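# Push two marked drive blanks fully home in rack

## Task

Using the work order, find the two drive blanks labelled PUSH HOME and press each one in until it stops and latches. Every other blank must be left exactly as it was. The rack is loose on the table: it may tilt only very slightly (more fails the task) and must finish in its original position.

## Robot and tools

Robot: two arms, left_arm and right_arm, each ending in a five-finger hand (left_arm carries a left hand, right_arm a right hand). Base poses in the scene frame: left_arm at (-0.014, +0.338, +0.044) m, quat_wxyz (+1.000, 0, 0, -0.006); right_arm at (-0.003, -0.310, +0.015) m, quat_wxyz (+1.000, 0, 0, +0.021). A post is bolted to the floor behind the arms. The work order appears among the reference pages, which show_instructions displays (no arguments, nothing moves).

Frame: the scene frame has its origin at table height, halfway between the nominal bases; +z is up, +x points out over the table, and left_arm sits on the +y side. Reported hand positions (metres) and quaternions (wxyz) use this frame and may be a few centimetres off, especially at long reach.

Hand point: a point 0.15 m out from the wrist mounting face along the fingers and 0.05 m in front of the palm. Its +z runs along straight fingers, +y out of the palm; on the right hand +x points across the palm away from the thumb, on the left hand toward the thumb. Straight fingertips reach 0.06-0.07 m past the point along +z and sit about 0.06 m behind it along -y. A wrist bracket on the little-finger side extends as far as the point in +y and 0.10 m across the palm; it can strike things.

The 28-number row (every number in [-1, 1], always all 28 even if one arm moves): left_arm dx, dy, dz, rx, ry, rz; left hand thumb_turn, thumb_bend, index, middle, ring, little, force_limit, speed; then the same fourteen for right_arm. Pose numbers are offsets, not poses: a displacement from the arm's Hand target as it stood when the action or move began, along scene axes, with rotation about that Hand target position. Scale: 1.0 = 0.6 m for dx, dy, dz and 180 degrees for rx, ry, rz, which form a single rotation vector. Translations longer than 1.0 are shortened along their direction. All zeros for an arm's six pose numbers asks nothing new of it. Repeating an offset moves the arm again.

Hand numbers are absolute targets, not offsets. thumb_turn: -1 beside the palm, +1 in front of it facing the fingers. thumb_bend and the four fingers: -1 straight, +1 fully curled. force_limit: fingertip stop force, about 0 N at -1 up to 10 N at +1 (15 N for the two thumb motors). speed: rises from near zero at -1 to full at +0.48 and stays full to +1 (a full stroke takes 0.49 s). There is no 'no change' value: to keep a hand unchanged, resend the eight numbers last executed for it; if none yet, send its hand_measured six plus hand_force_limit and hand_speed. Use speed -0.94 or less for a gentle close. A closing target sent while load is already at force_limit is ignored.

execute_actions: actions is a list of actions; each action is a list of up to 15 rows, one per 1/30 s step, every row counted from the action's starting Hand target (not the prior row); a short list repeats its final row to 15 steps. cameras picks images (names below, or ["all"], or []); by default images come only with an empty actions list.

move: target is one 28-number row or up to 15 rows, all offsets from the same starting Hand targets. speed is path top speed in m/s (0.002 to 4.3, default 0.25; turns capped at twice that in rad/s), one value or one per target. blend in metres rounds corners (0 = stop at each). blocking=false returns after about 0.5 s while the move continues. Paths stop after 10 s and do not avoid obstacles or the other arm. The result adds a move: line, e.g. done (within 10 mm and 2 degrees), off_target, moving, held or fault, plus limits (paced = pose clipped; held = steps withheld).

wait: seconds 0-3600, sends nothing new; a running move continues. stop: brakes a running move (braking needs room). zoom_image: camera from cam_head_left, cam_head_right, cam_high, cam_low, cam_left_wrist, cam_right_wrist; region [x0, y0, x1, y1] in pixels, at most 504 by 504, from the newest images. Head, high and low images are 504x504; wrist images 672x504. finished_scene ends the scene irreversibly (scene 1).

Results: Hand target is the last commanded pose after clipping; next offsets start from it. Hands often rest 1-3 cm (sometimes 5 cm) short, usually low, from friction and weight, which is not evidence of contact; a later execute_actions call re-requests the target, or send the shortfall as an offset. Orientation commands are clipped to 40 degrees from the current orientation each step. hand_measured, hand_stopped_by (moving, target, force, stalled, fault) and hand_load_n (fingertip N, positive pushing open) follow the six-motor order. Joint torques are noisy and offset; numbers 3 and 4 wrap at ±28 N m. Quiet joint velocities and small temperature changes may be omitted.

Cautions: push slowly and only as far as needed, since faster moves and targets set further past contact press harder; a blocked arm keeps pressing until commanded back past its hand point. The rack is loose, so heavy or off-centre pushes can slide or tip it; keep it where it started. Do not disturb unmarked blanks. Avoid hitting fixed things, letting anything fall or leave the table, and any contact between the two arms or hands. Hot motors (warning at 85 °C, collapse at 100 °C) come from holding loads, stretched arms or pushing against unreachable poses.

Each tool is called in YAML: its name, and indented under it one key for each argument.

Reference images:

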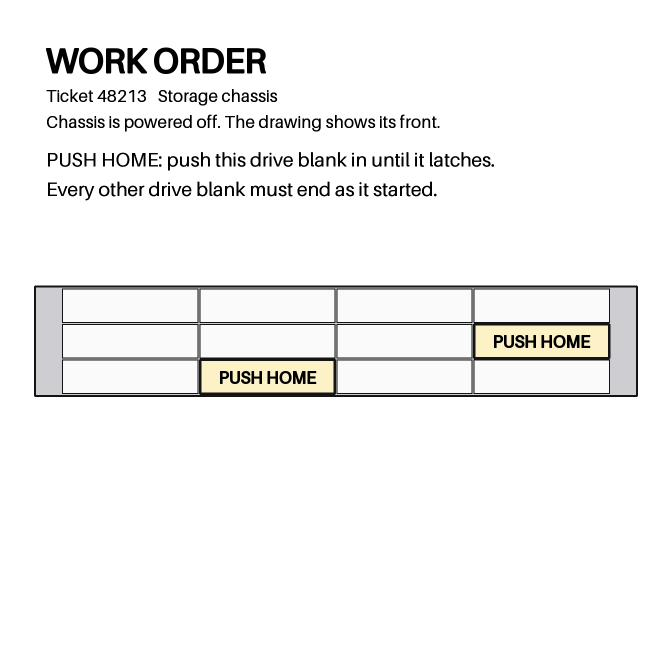

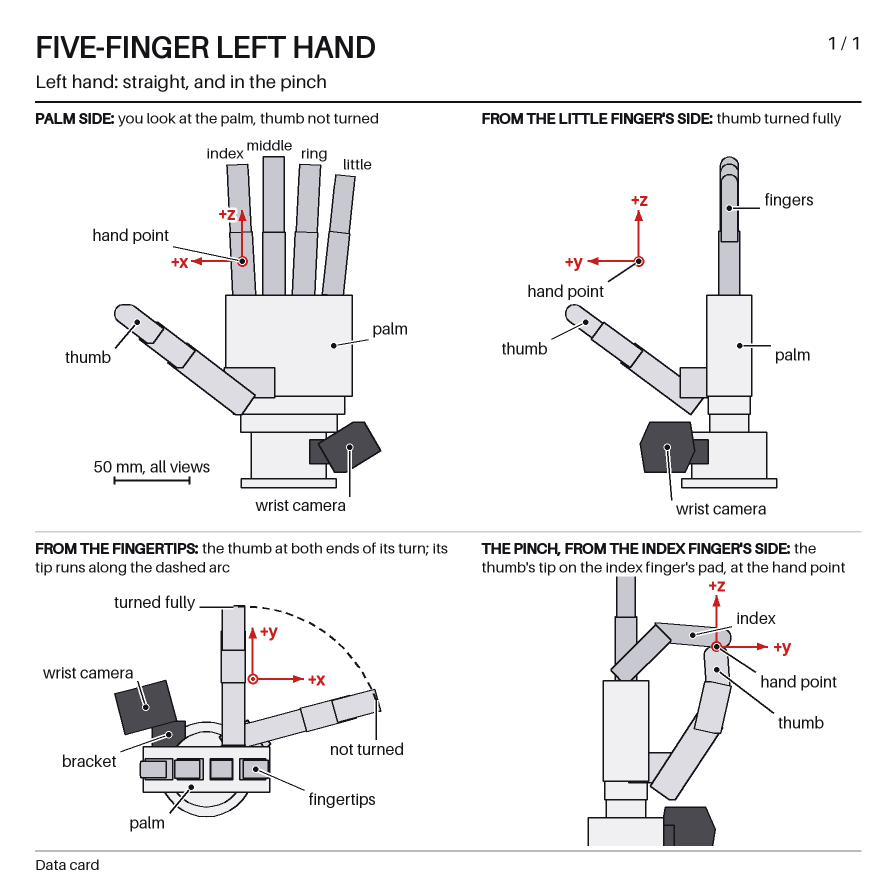

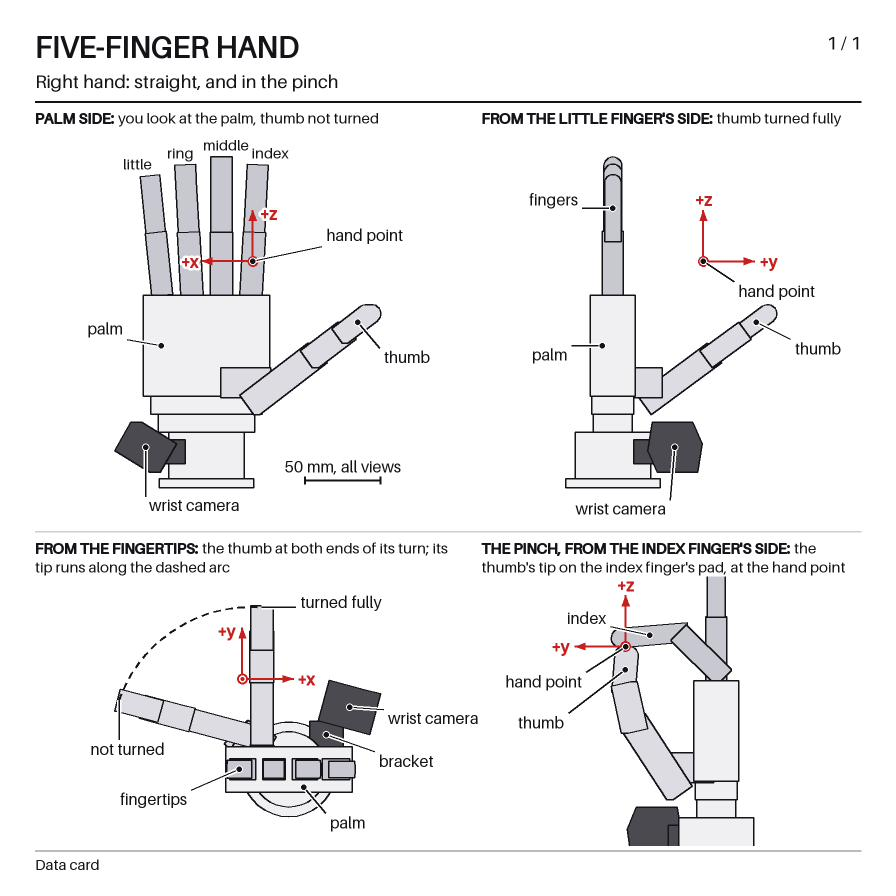

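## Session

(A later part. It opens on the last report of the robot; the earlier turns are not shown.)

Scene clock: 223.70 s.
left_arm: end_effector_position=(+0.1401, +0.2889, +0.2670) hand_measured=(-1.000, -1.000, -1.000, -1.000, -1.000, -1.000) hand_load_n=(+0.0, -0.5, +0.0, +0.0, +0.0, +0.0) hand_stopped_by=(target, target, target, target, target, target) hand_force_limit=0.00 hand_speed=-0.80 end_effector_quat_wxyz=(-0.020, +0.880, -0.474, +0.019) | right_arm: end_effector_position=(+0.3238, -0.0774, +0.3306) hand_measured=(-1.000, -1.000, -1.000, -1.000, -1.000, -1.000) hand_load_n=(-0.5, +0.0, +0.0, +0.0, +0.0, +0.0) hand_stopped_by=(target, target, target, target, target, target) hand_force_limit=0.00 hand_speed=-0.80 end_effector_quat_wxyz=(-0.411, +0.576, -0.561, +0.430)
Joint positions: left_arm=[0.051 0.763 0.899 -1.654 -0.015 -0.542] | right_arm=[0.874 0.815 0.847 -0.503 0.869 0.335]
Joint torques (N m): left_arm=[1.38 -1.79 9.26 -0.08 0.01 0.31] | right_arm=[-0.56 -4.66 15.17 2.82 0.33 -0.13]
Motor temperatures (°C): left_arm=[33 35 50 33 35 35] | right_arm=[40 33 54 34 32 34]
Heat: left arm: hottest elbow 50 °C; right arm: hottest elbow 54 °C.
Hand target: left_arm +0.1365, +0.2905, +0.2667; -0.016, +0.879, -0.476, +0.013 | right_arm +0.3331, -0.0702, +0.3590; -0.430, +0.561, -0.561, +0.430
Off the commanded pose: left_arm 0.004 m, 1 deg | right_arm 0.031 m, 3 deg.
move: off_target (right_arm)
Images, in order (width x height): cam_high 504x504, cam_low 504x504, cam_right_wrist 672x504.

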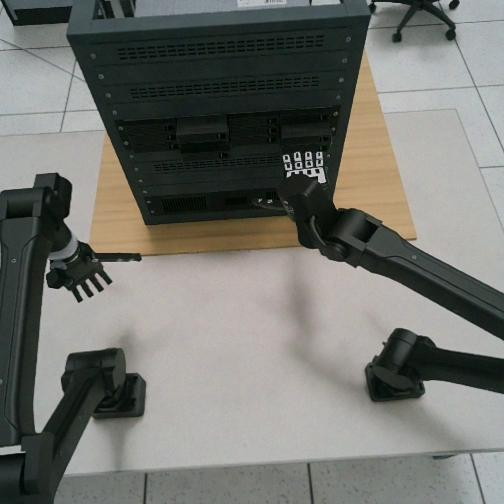

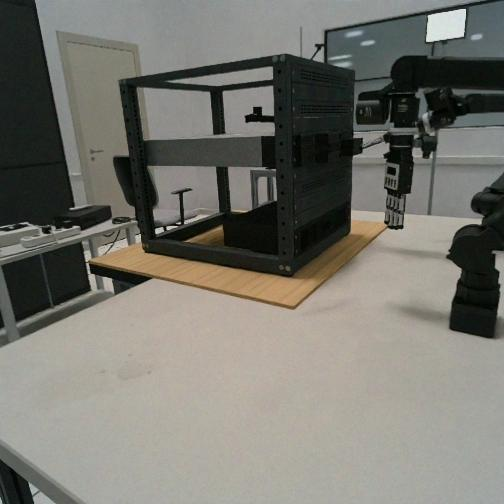

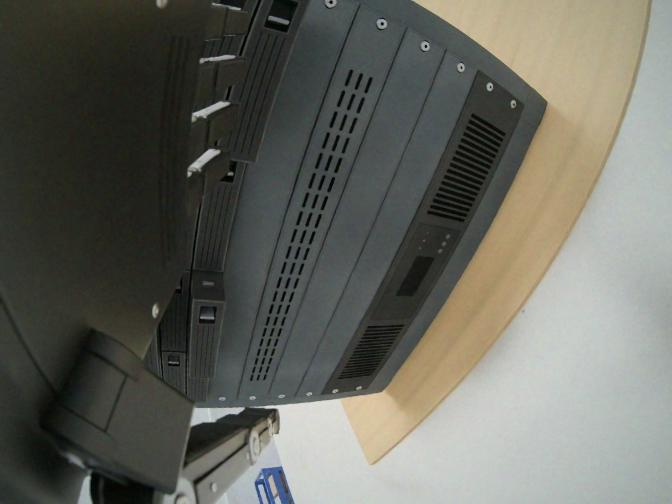

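move:
  target: [0,0,0,0,0,0,-1,-1,-1,-1,-1,-1,0,-0.8,0,-0.01,0.055,0,0,0,-1,-1,-1,-1,-1,-1,0,-0.8]
  speed: 0.08
  cameras: ["cam_low","cam_high","cam_right_wrist","cam_head_left"]

zoom_image:
  camera: "cam_low"
  region: [335, 125, 395, 165]

zoom_image:
  camera: "cam_right_wrist"
  region: [150, 0, 350, 200]

zoom_image:
  camera: "cam_high"
  region: [250, 90, 350, 190]

Scene clock: 236.23 s.
left_arm: end_effector_position=(+0.1401, +0.2889, +0.2670) hand_measured=(-1.000, -1.000, -1.000, -1.000, -1.000, -1.000) hand_load_n=(+0.0, +0.0, +0.0, +0.0, +0.0, +0.0) hand_stopped_by=(target, target, target, target, target, target) hand_force_limit=0.00 hand_speed=-0.80 end_effector_quat_wxyz=(-0.020, +0.880, -0.474, +0.019) | right_arm: end_effector_position=(+0.3283, -0.0767, +0.3724) hand_measured=(-1.000, -1.000, -1.000, -1.000, -1.000, -1.000) hand_load_n=(+0.0, +0.0, -0.5, +0.0, +0.0, +0.0) hand_stopped_by=(target, target, target, target, target, target) hand_force_limit=0.00 hand_speed=-0.80 end_effector_quat_wxyz=(-0.426, +0.566, -0.562, +0.428)
Joint positions: left_arm=[0.051 0.763 0.899 -1.654 -0.015 -0.542] | right_arm=[0.86 0.815 0.937 -0.549 0.855 0.324]
Joint torques (N m): left_arm=[1.49 -1.44 9.28 -0.05 -0.02 0.33] | right_arm=[-1.32 -4.42 14.42 1.51 0.24 -0.04]
Motor temperatures (°C): left_arm=[33 35 50 33 35 35] | right_arm=[40 33 55 34 32 34]
Heat: left arm: hottest elbow 50 °C; right arm: hottest elbow 55 °C.
Hand target: left_arm +0.1365, +0.2905, +0.2667; -0.016, +0.879, -0.476, +0.013 | right_arm +0.3330, -0.0762, +0.3918; -0.430, +0.562, -0.561, +0.430
Off the commanded pose: left_arm 0.004 m, 1 deg | right_arm 0.020 m, 1 deg.
move: off_target (right_arm)
Images, in order (width x height): cam_head_left 504x504, cam_high 504x504, cam_low 504x504, cam_right_wrist 672x504.

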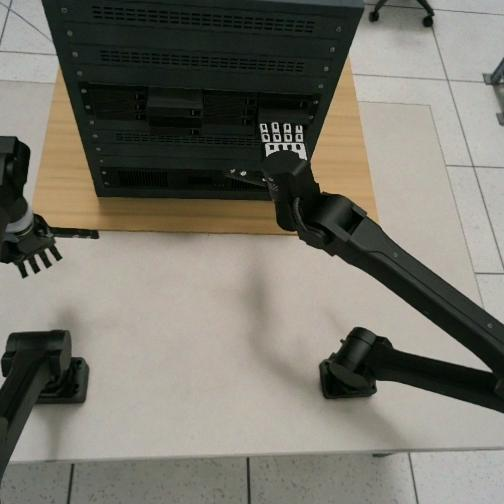

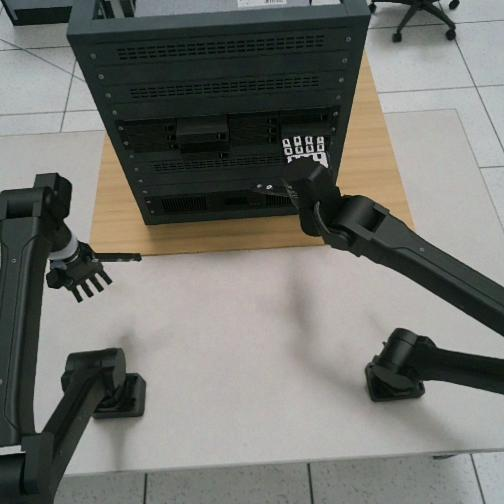

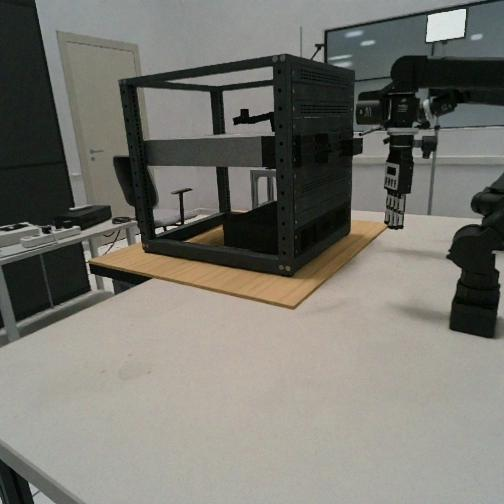

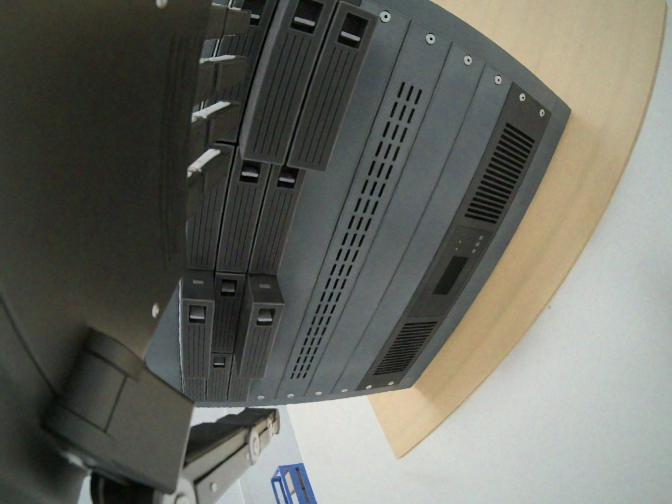

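Scaled by 8.400 from the camera's image (finer frame: 720x720).

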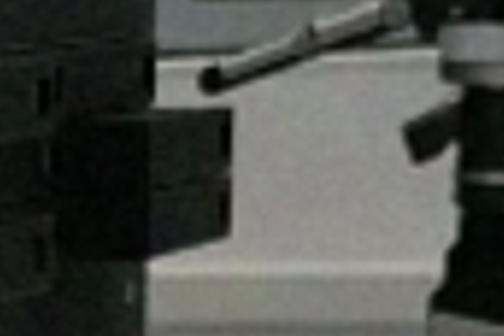

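Scaled by 2.520 from the camera's image (finer frame: 960x720).

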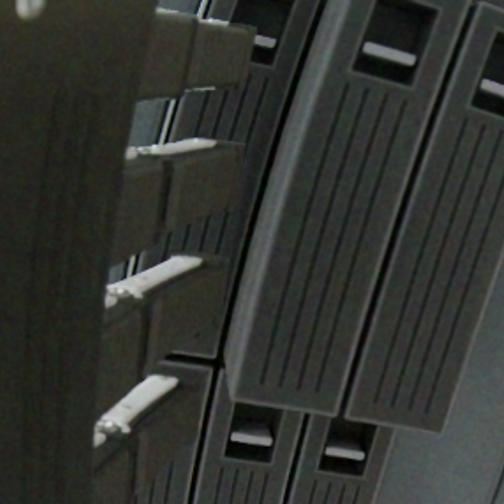

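Scaled by 5.040 from the camera's image (finer frame: 720x720).

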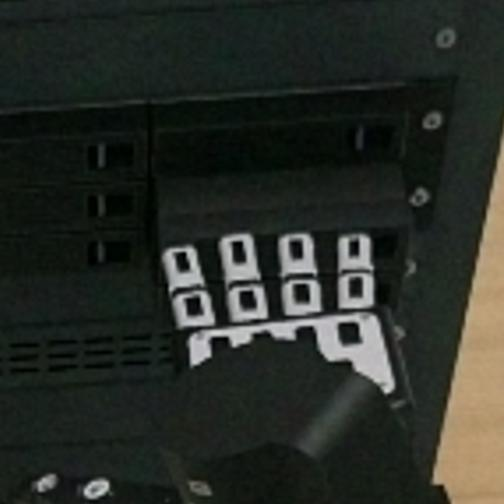

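move:
  target: [0,0,0,0,0,0,-1,-1,-1,-1,-1,-1,0,-0.8,0,0,-0.03,0,0,0,-1,-1,-1,-1,-1,-1,0,-0.8]
  speed: 0.08
  cameras: ["cam_low","cam_high","cam_right_wrist"]

zoom_image:
  camera: "cam_low"
  region: [335, 125, 395, 165]

zoom_image:
  camera: "cam_right_wrist"
  region: [150, 0, 350, 200]

Scene clock: 252.70 s.
left_arm: end_effector_position=(+0.1401, +0.2889, +0.2670) hand_measured=(-1.000, -1.000, -1.000, -1.000, -1.000, -1.000) hand_load_n=(+0.0, +0.0, +0.0, +0.0, +0.0, +0.0) hand_stopped_by=(target, target, target, target, target, target) hand_force_limit=0.00 hand_speed=-0.80 end_effector_quat_wxyz=(-0.020, +0.880, -0.474, +0.019) | right_arm: end_effector_position=(+0.3291, -0.0757, +0.3743) hand_measured=(-1.000, -1.000, -1.000, -1.000, -1.000, -1.000) hand_load_n=(-0.5, -0.5, +0.0, +0.0, +0.0, +0.0) hand_stopped_by=(target, target, target, target, target, target) hand_force_limit=0.00 hand_speed=-0.80 end_effector_quat_wxyz=(-0.430, +0.563, -0.562, +0.427)
Joint positions: left_arm=[0.051 0.763 0.899 -1.654 -0.015 -0.542] | right_arm=[0.86 0.815 0.937 -0.539 0.854 0.324]
Joint torques (N m): left_arm=[1.79 -1.32 9.29 0.01 -0.03 0.31] | right_arm=[-0.85 -5.01 9.99 2.86 0.26 -0.02]
Motor temperatures (°C): left_arm=[33 35 50 33 35 35] | right_arm=[40 33 56 34 32 34]
Heat: left arm: hottest elbow 50 °C; right arm: hottest elbow 56 °C.
Hand target: left_arm +0.1365, +0.2905, +0.2667; -0.016, +0.879, -0.476, +0.013 | right_arm +0.3331, -0.0762, +0.3738; -0.430, +0.562, -0.561, +0.430
Off the commanded pose: left_arm 0.004 m, 1 deg | right_arm 0.004 m, 0 deg.
move: done
Images, in order (width x height): cam_high 504x504, cam_low 504x504, cam_right_wrist 672x504.

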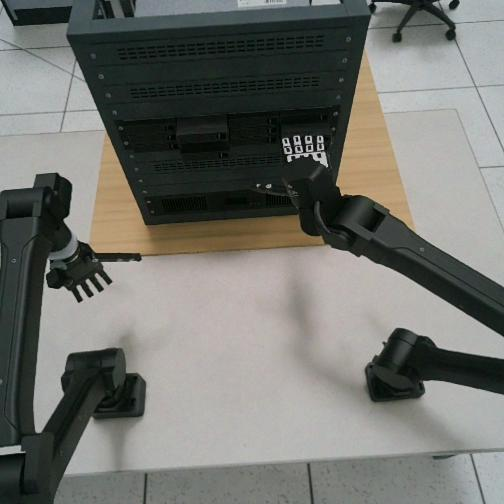

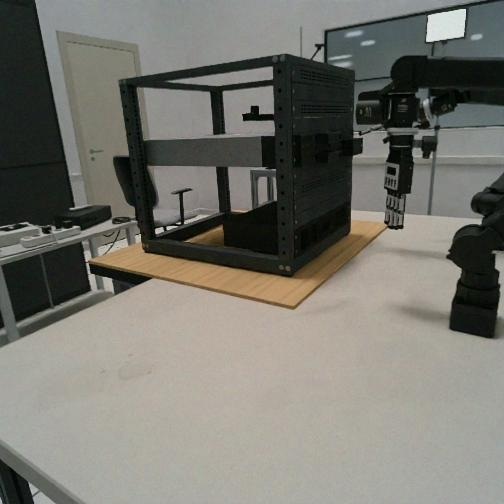

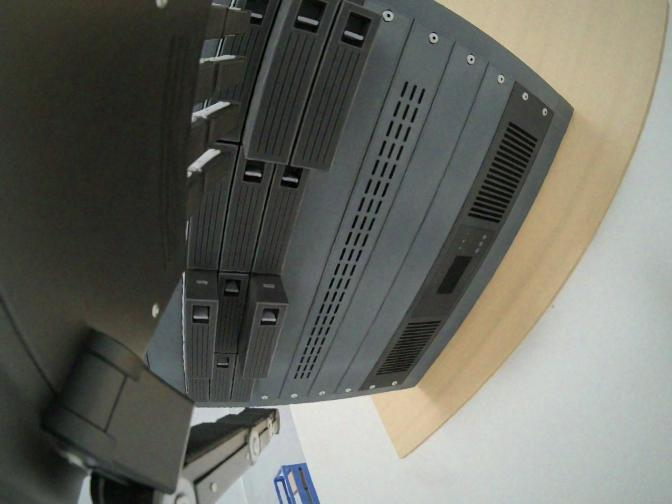

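Scaled by 8.400 from the camera's image (finer frame: 720x720).

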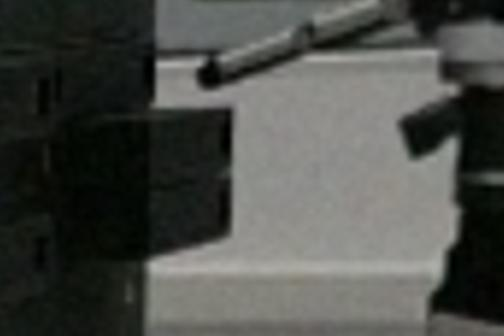

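Scaled by 2.520 from the camera's image (finer frame: 960x720).

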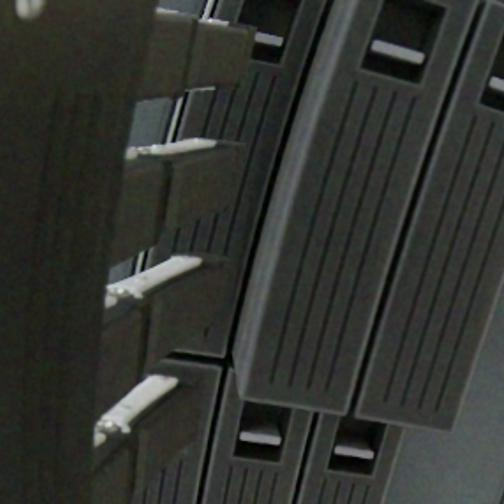

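move:
  target: [0,0,0,0,0,0,-1,-1,-1,-1,-1,-1,0,-0.8,0,0,-0.035,0,0,0,-1,-1,-1,-1,-1,-1,0,-0.8]
  speed: 0.08
  cameras: ["cam_low","cam_high","cam_right_wrist"]

zoom_image:
  camera: "cam_low"
  region: [335, 125, 395, 165]

zoom_image:
  camera: "cam_right_wrist"
  region: [150, 0, 350, 200]

Scene clock: 260.47 s.
left_arm: end_effector_position=(+0.1401, +0.2889, +0.2670) hand_measured=(-1.000, -1.000, -1.000, -1.000, -1.000, -1.000) hand_load_n=(+0.0, +0.0, +0.0, +0.0, +0.0, +0.0) hand_stopped_by=(target, target, target, target, target, target) hand_force_limit=0.00 hand_speed=-0.80 end_effector_quat_wxyz=(-0.020, +0.880, -0.474, +0.019) | right_arm: end_effector_position=(+0.3302, -0.0744, +0.3531) hand_measured=(-1.000, -1.000, -1.000, -1.000, -1.000, -1.000) hand_load_n=(+0.0, +0.0, +0.0, +0.0, +0.0, +0.0) hand_stopped_by=(target, target, target, target, target, target) hand_force_limit=0.00 hand_speed=-0.80 end_effector_quat_wxyz=(-0.429, +0.564, -0.562, +0.427)
Joint positions: left_arm=[0.051 0.763 0.899 -1.654 -0.015 -0.542] | right_arm=[0.86 0.815 0.883 -0.487 0.854 0.324]
Joint torques (N m): left_arm=[1.2 -1.2 9.37 0.01 -0.02 0.31] | right_arm=[-1.08 -5.19 9.95 2.88 0.27 -0.08]
Motor temperatures (°C): left_arm=[33 35 50 33 35 35] | right_arm=[40 33 55 34 32 34]
Heat: left arm: hottest elbow 50 °C; right arm: hottest elbow 55 °C.
Hand target: left_arm +0.1365, +0.2905, +0.2667; -0.016, +0.879, -0.476, +0.013 | right_arm +0.3331, -0.0762, +0.3529; -0.430, +0.561, -0.561, +0.430
Off the commanded pose: left_arm 0.004 m, 1 deg | right_arm 0.003 m, 0 deg.
move: done
Images, in order (width x height): cam_high 504x504, cam_low 504x504, cam_right_wrist 672x504.

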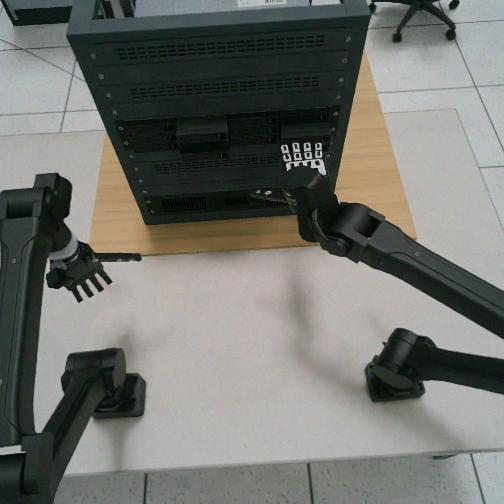

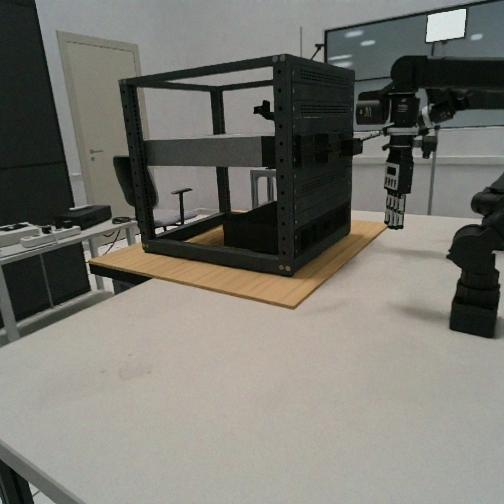

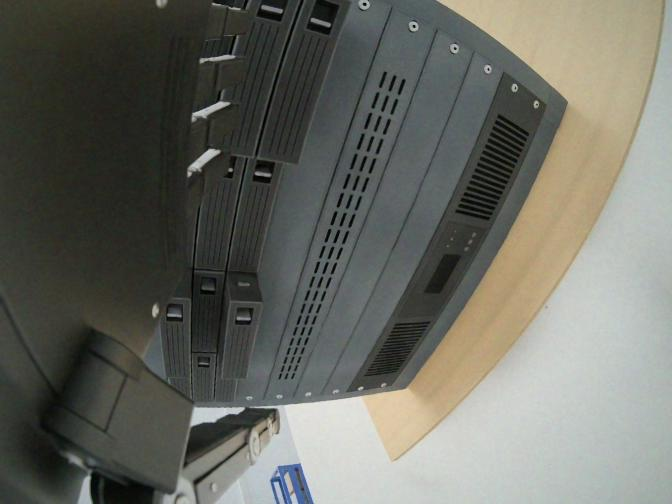

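Scaled by 8.400 from the camera's image (finer frame: 720x720).

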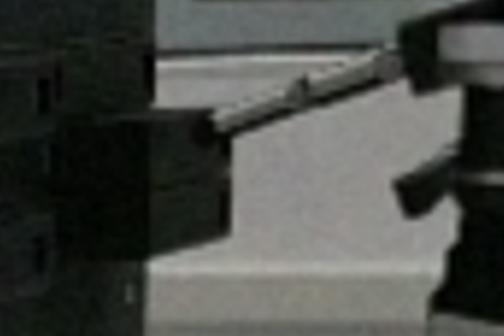

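Scaled by 2.520 from the camera's image (finer frame: 960x720).

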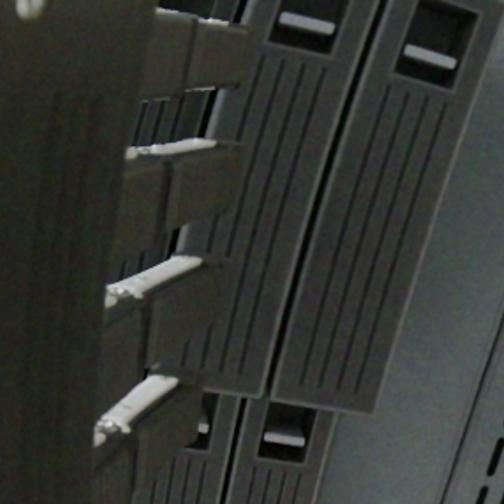

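move:
  target: [0,0,0,0,0,0,-1,-1,-1,-1,-1,-1,0,-0.8,0.02,0,0.01,0,0,0,-1,-1,-1,-1,-1,-1,0,-0.8]
  speed: 0.05
  cameras: ["cam_low","cam_right_wrist"]

zoom_image:
  camera: "cam_low"
  region: [335, 125, 395, 165]

zoom_image:
  camera: "cam_right_wrist"
  region: [150, 0, 350, 200]

Scene clock: 272.60 s.
left_arm: end_effector_position=(+0.1401, +0.2889, +0.2670) hand_measured=(-1.000, -1.000, -1.000, -1.000, -1.000, -1.000) hand_load_n=(+0.0, -0.5, +0.0, +0.0, +0.5, -0.5) hand_stopped_by=(target, target, target, target, target, target) hand_force_limit=0.00 hand_speed=-0.80 end_effector_quat_wxyz=(-0.020, +0.880, -0.474, +0.019) | right_arm: end_effector_position=(+0.3389, -0.0791, +0.3506) hand_measured=(-1.000, -1.000, -1.000, -1.000, -1.000, -1.000) hand_load_n=(+0.0, +0.0, +0.0, +0.0, +0.0, +0.0) hand_stopped_by=(target, target, target, target, target, target) hand_force_limit=0.00 hand_speed=-0.80 end_effector_quat_wxyz=(-0.425, +0.566, -0.563, +0.427)
Joint positions: left_arm=[0.051 0.763 0.899 -1.654 -0.015 -0.542] | right_arm=[0.823 0.824 0.883 -0.473 0.822 0.306]
Joint torques (N m): left_arm=[1.32 -1.44 9.35 0.05 -0.02 0.33] | right_arm=[-0.97 -4.01 12.14 2.77 0.23 -0.07]
Heat: left arm: hottest elbow 50 °C; right arm: hottest elbow 53 °C.
Hand target: left_arm +0.1365, +0.2905, +0.2667; -0.016, +0.879, -0.476, +0.013 | right_arm +0.3450, -0.0762, +0.3590; -0.430, +0.561, -0.561, +0.430
Off the commanded pose: left_arm 0.004 m, 1 deg | right_arm 0.011 m, 1 deg.
move: off_target (right_arm)

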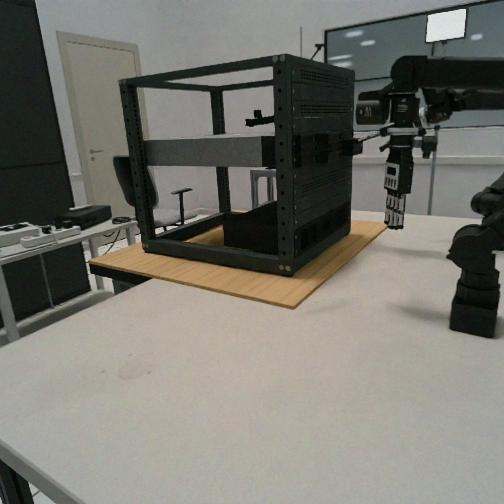

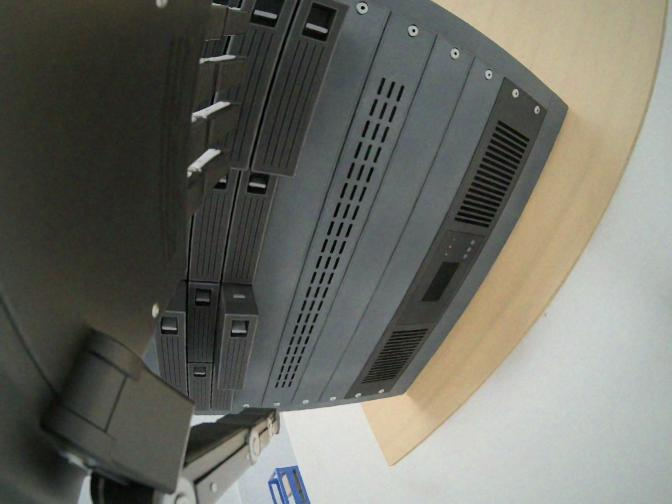

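Scaled by 8.400 from the camera's image (finer frame: 720x720).

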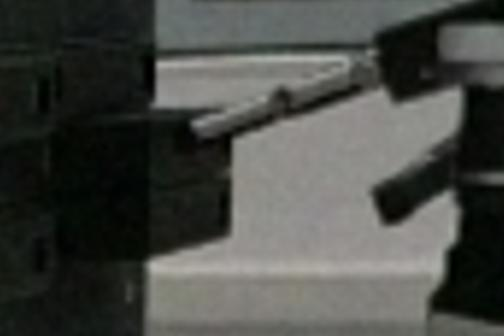

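Scaled by 2.520 from the camera's image (finer frame: 960x720).

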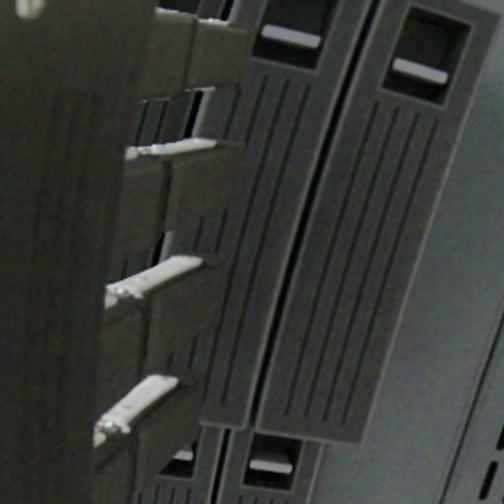

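move:
  target: [0,0,0,0,0,0,-1,-1,-1,-1,-1,-1,0,-0.8,0.017,0.003,0.015,0,0,0,-1,-1,-1,-1,-1,-1,0,-0.8]
  speed: 0.05
  cameras: ["cam_low","cam_right_wrist","cam_high"]

zoom_image:
  camera: "cam_low"
  region: [335, 125, 395, 165]

zoom_image:
  camera: "cam_right_wrist"
  region: [150, 0, 350, 200]

zoom_image:
  camera: "cam_high"
  region: [250, 90, 350, 190]

Scene clock: 280.83 s.
left_arm: end_effector_position=(+0.1401, +0.2889, +0.2670) hand_measured=(-1.000, -1.000, -1.000, -1.000, -1.000, -1.000) hand_load_n=(+0.0, +0.0, +0.5, +0.0, +0.0, +0.0) hand_stopped_by=(target, target, target, target, target, target) hand_force_limit=0.00 hand_speed=-0.80 end_effector_quat_wxyz=(-0.020, +0.880, -0.474, +0.019) | right_arm: end_effector_position=(+0.3451, -0.0797, +0.3411) hand_measured=(-1.000, -1.000, -1.000, -1.000, -1.000, -1.000) hand_load_n=(+0.0, +0.0, +0.0, +0.0, +0.0, +0.0) hand_stopped_by=(target, target, target, target, target, target) hand_force_limit=0.00 hand_speed=-0.80 end_effector_quat_wxyz=(-0.413, +0.576, -0.562, +0.428)
Joint positions: left_arm=[0.051 0.763 0.899 -1.654 -0.015 -0.542] | right_arm=[0.803 0.846 0.883 -0.473 0.802 0.293]
Joint torques (N m): left_arm=[1.26 -1.44 9.25 -0.09 -0.07 0.32] | right_arm=[-0.62 -4.31 14.83 2.84 0.25 -0.04]
Heat: left arm: hottest elbow 50 °C; right arm: hottest elbow 53 °C.
Hand target: left_arm +0.1365, +0.2905, +0.2667; -0.016, +0.879, -0.476, +0.013 | right_arm +0.3552, -0.0744, +0.3679; -0.430, +0.562, -0.561, +0.430
Off the commanded pose: left_arm 0.004 m, 1 deg | right_arm 0.029 m, 3 deg.
move: off_target (right_arm)
Images, in order (width x height): cam_high 504x504, cam_low 504x504, cam_right_wrist 672x504.

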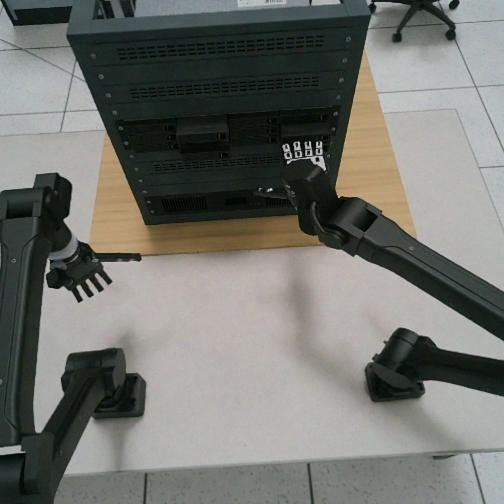

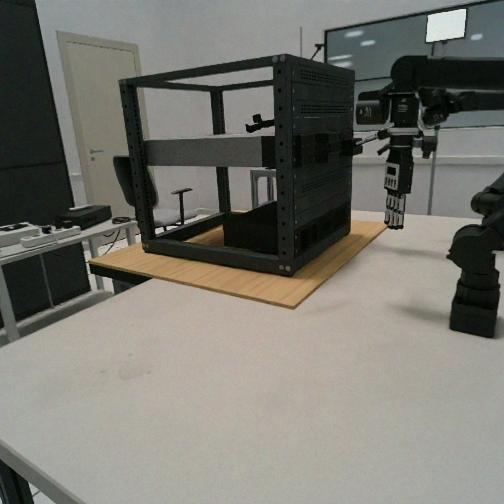

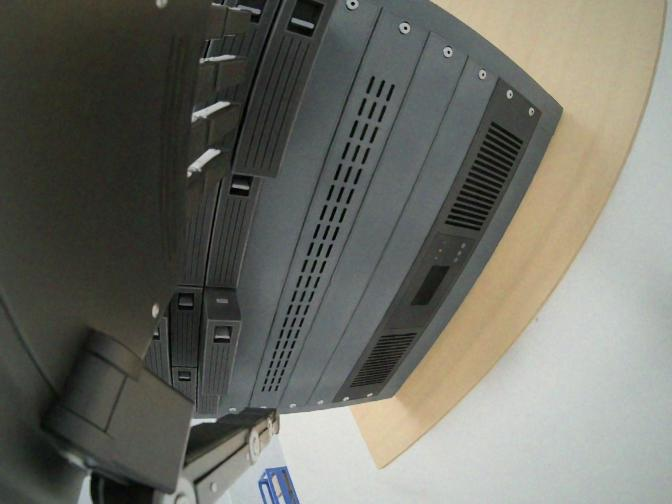

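Scaled by 8.400 from the camera's image (finer frame: 720x720).

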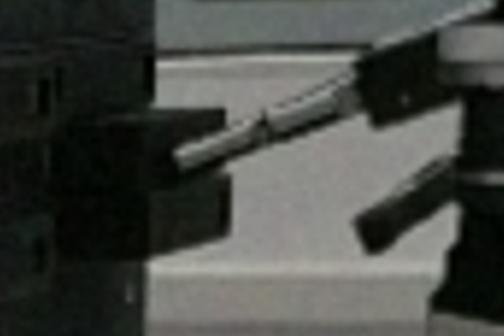

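Scaled by 2.520 from the camera's image (finer frame: 960x720).

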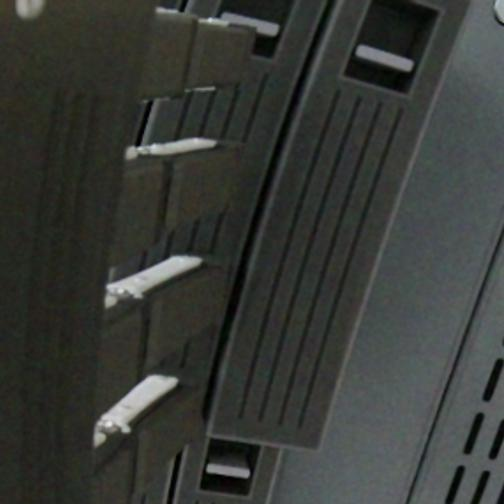

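Scaled by 5.040 from the camera's image (finer frame: 720x720).

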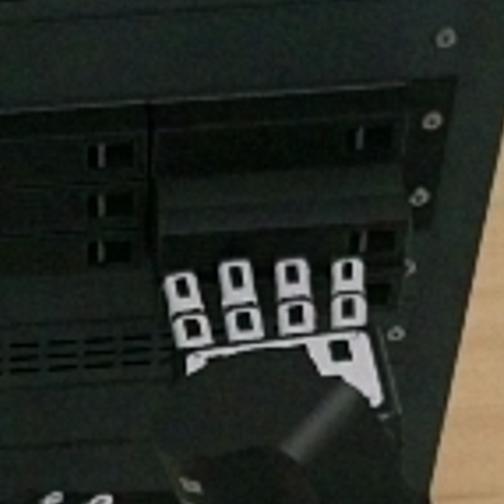

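move:
  target: [0,0,0,0,0,0,-1,-1,-1,-1,-1,-1,0,-0.8,0.008,0.0,0.02,0,0,0,-1,-1,-1,-1,-1,-1,0,-0.8]
  speed: 0.05
  cameras: ["cam_low","cam_right_wrist","cam_high"]

zoom_image:
  camera: "cam_low"
  region: [335, 125, 395, 165]

zoom_image:
  camera: "cam_right_wrist"
  region: [150, 0, 350, 200]

zoom_image:
  camera: "cam_high"
  region: [250, 90, 350, 190]

Scene clock: 293.47 s.
left_arm: end_effector_position=(+0.1401, +0.2889, +0.2670) hand_measured=(-1.000, -1.000, -1.000, -1.000, -1.000, -1.000) hand_load_n=(+0.0, +0.0, +0.0, +0.0, +0.0, +0.0) hand_stopped_by=(target, target, target, target, target, target) hand_force_limit=0.00 hand_speed=-0.80 end_effector_quat_wxyz=(-0.020, +0.880, -0.474, +0.019) | right_arm: end_effector_position=(+0.3516, -0.0778, +0.3582) hand_measured=(-1.000, -1.000, -1.000, -1.000, -1.000, -1.000) hand_load_n=(+0.0, +0.0, +0.0, -0.5, +0.0, +0.0) hand_stopped_by=(target, target, target, target, target, target) hand_force_limit=0.00 hand_speed=-0.80 end_effector_quat_wxyz=(-0.421, +0.569, -0.562, +0.427)
Joint positions: left_arm=[0.051 0.763 0.899 -1.654 -0.015 -0.542] | right_arm=[0.79 0.855 0.919 -0.473 0.79 0.286]
Joint torques (N m): left_arm=[1.38 -1.32 9.31 0.02 -0.03 0.31] | right_arm=[-0.79 -4.72 14.72 2.03 0.21 0]
Heat: left arm: hottest elbow 50 °C; right arm: hottest elbow 53 °C.
Hand target: left_arm +0.1365, +0.2905, +0.2667; -0.016, +0.879, -0.476, +0.013 | right_arm +0.3600, -0.0744, +0.3800; -0.430, +0.561, -0.561, +0.430
Off the commanded pose: left_arm 0.004 m, 1 deg | right_arm 0.024 m, 1 deg.
move: off_target (right_arm)
Images, in order (width x height): cam_high 504x504, cam_low 504x504, cam_right_wrist 672x504.

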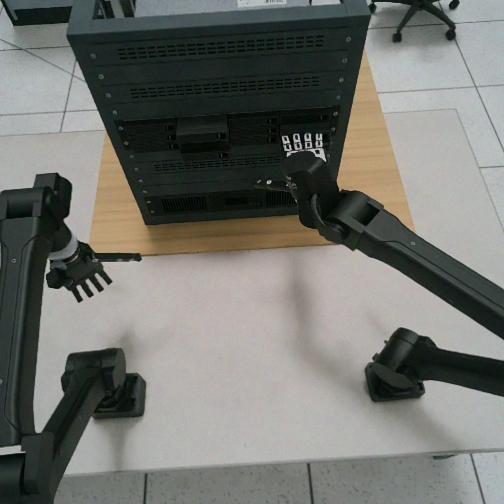

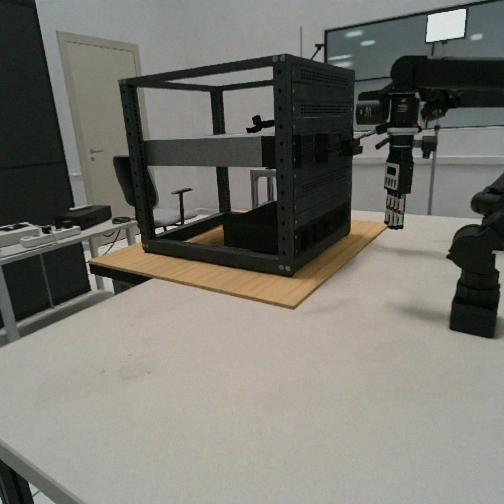

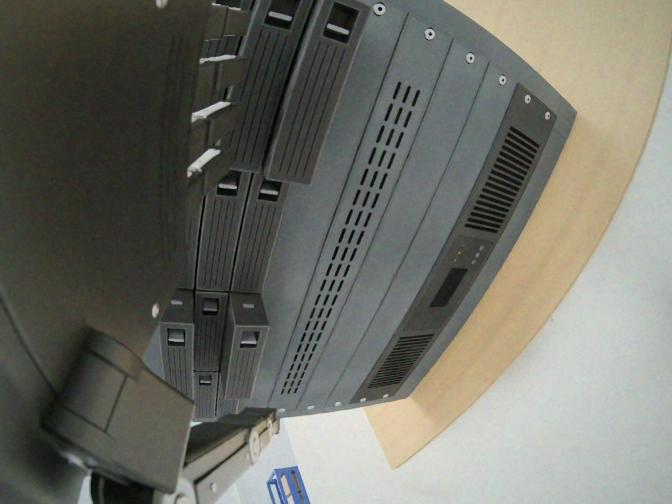

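Scaled by 8.400 from the camera's image (finer frame: 720x720).

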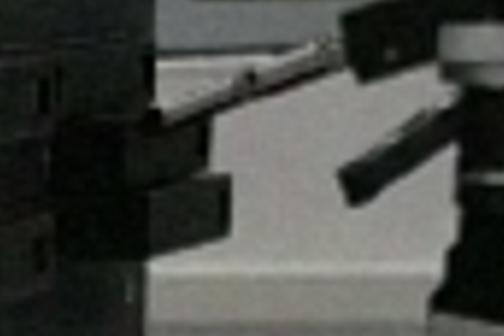

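Scaled by 2.520 from the camera's image (finer frame: 960x720).

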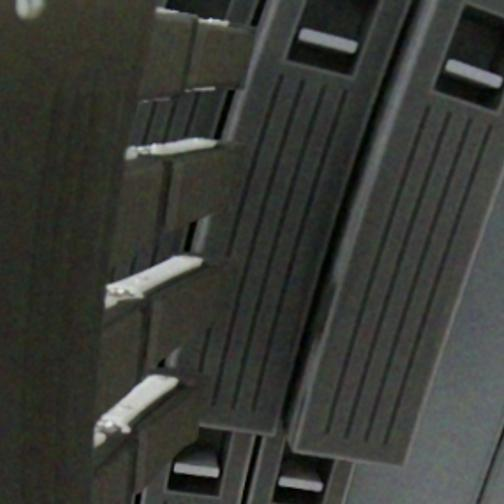

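Scaled by 5.040 from the camera's image (finer frame: 720x720).

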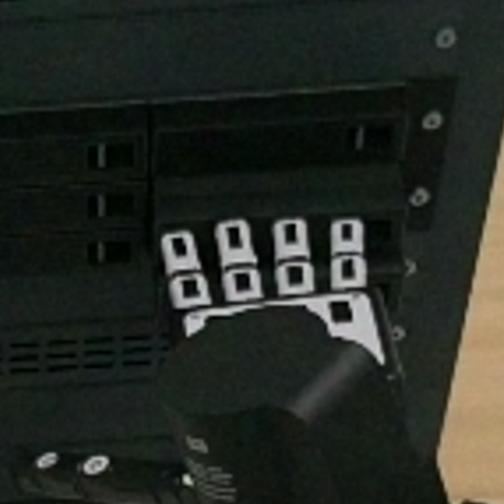

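move:
  target: [0,0,0,0,0,0,-1,-1,-1,-1,-1,-1,0,-0.8,0.018,0.0,0.01,0,0,0,-1,-1,-1,-1,-1,-1,0,-0.8]
  speed: 0.05
  cameras: ["cam_low","cam_right_wrist","cam_high"]

zoom_image:
  camera: "cam_low"
  region: [335, 125, 395, 165]

zoom_image:
  camera: "cam_right_wrist"
  region: [150, 0, 350, 200]

zoom_image:
  camera: "cam_high"
  region: [250, 90, 350, 190]

Scene clock: 304.50 s.
left_arm: end_effector_position=(+0.1401, +0.2889, +0.2670) hand_measured=(-1.000, -1.000, -1.000, -1.000, -1.000, -1.000) hand_load_n=(+0.0, +0.0, +0.0, +0.0, +0.0, +0.0) hand_stopped_by=(target, target, target, target, target, target) hand_force_limit=0.00 hand_speed=-0.80 end_effector_quat_wxyz=(-0.020, +0.880, -0.474, +0.019) | right_arm: end_effector_position=(+0.3617, -0.0782, +0.3602) hand_measured=(-1.000, -1.000, -1.000, -1.000, -1.000, -1.000) hand_load_n=(+0.0, +0.0, +0.0, -0.5, +0.0, +0.0) hand_stopped_by=(target, target, target, target, target, target) hand_force_limit=0.00 hand_speed=-0.80 end_effector_quat_wxyz=(-0.417, +0.573, -0.562, +0.427)
Joint positions: left_arm=[0.051 0.763 0.899 -1.654 -0.015 -0.542] | right_arm=[0.762 0.879 0.942 -0.473 0.764 0.272]
Joint torques (N m): left_arm=[2.08 -1.61 9.32 0.08 -0.04 0.32] | right_arm=[-0.56 -4.89 15.08 2.29 0.24 -0.05]
Heat: left arm: hottest elbow 50 °C; right arm: hottest elbow 53 °C.
Hand target: left_arm +0.1365, +0.2905, +0.2667; -0.016, +0.879, -0.476, +0.013 | right_arm +0.3708, -0.0744, +0.3859; -0.430, +0.562, -0.561, +0.430
Off the commanded pose: left_arm 0.004 m, 1 deg | right_arm 0.028 m, 2 deg.
move: off_target (right_arm)
Images, in order (width x height): cam_high 504x504, cam_low 504x504, cam_right_wrist 672x504.

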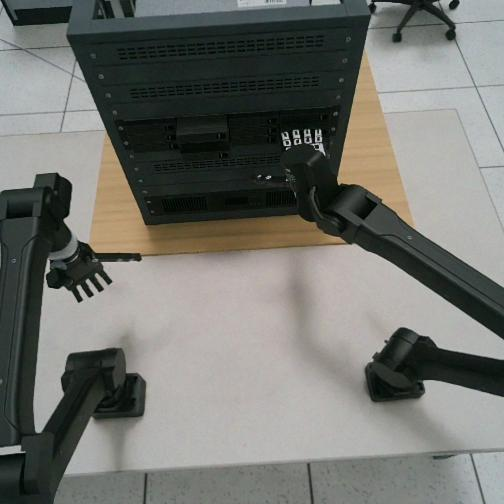

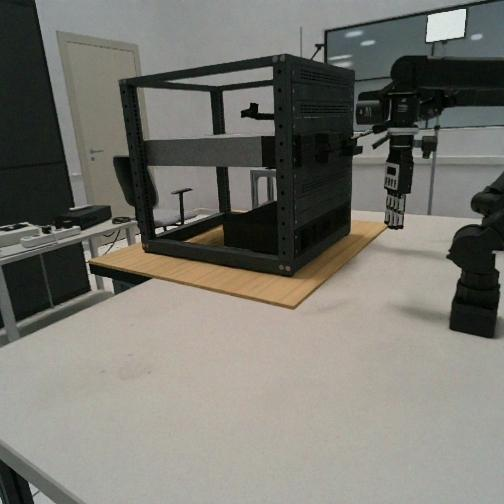

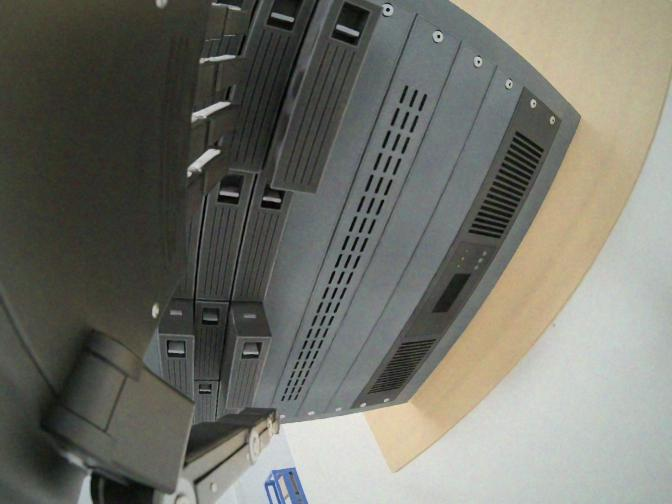

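Scaled by 8.400 from the camera's image (finer frame: 720x720).

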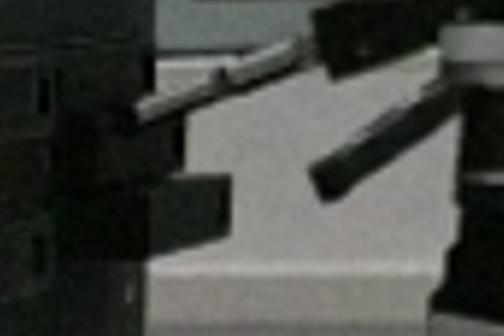

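Scaled by 2.520 from the camera's image (finer frame: 960x720).

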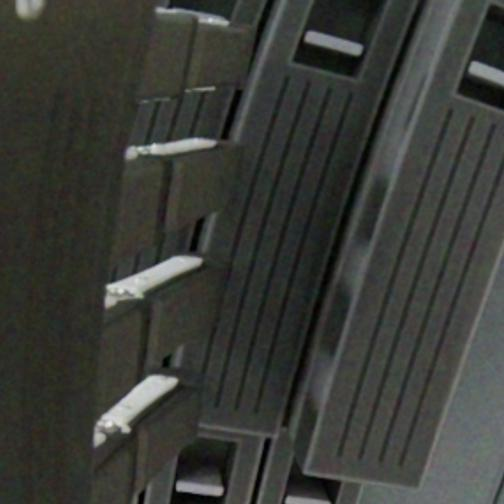

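Scaled by 5.040 from the camera's image (finer frame: 720x720).

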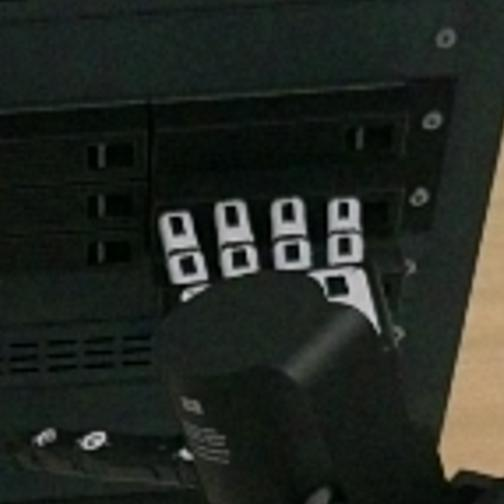

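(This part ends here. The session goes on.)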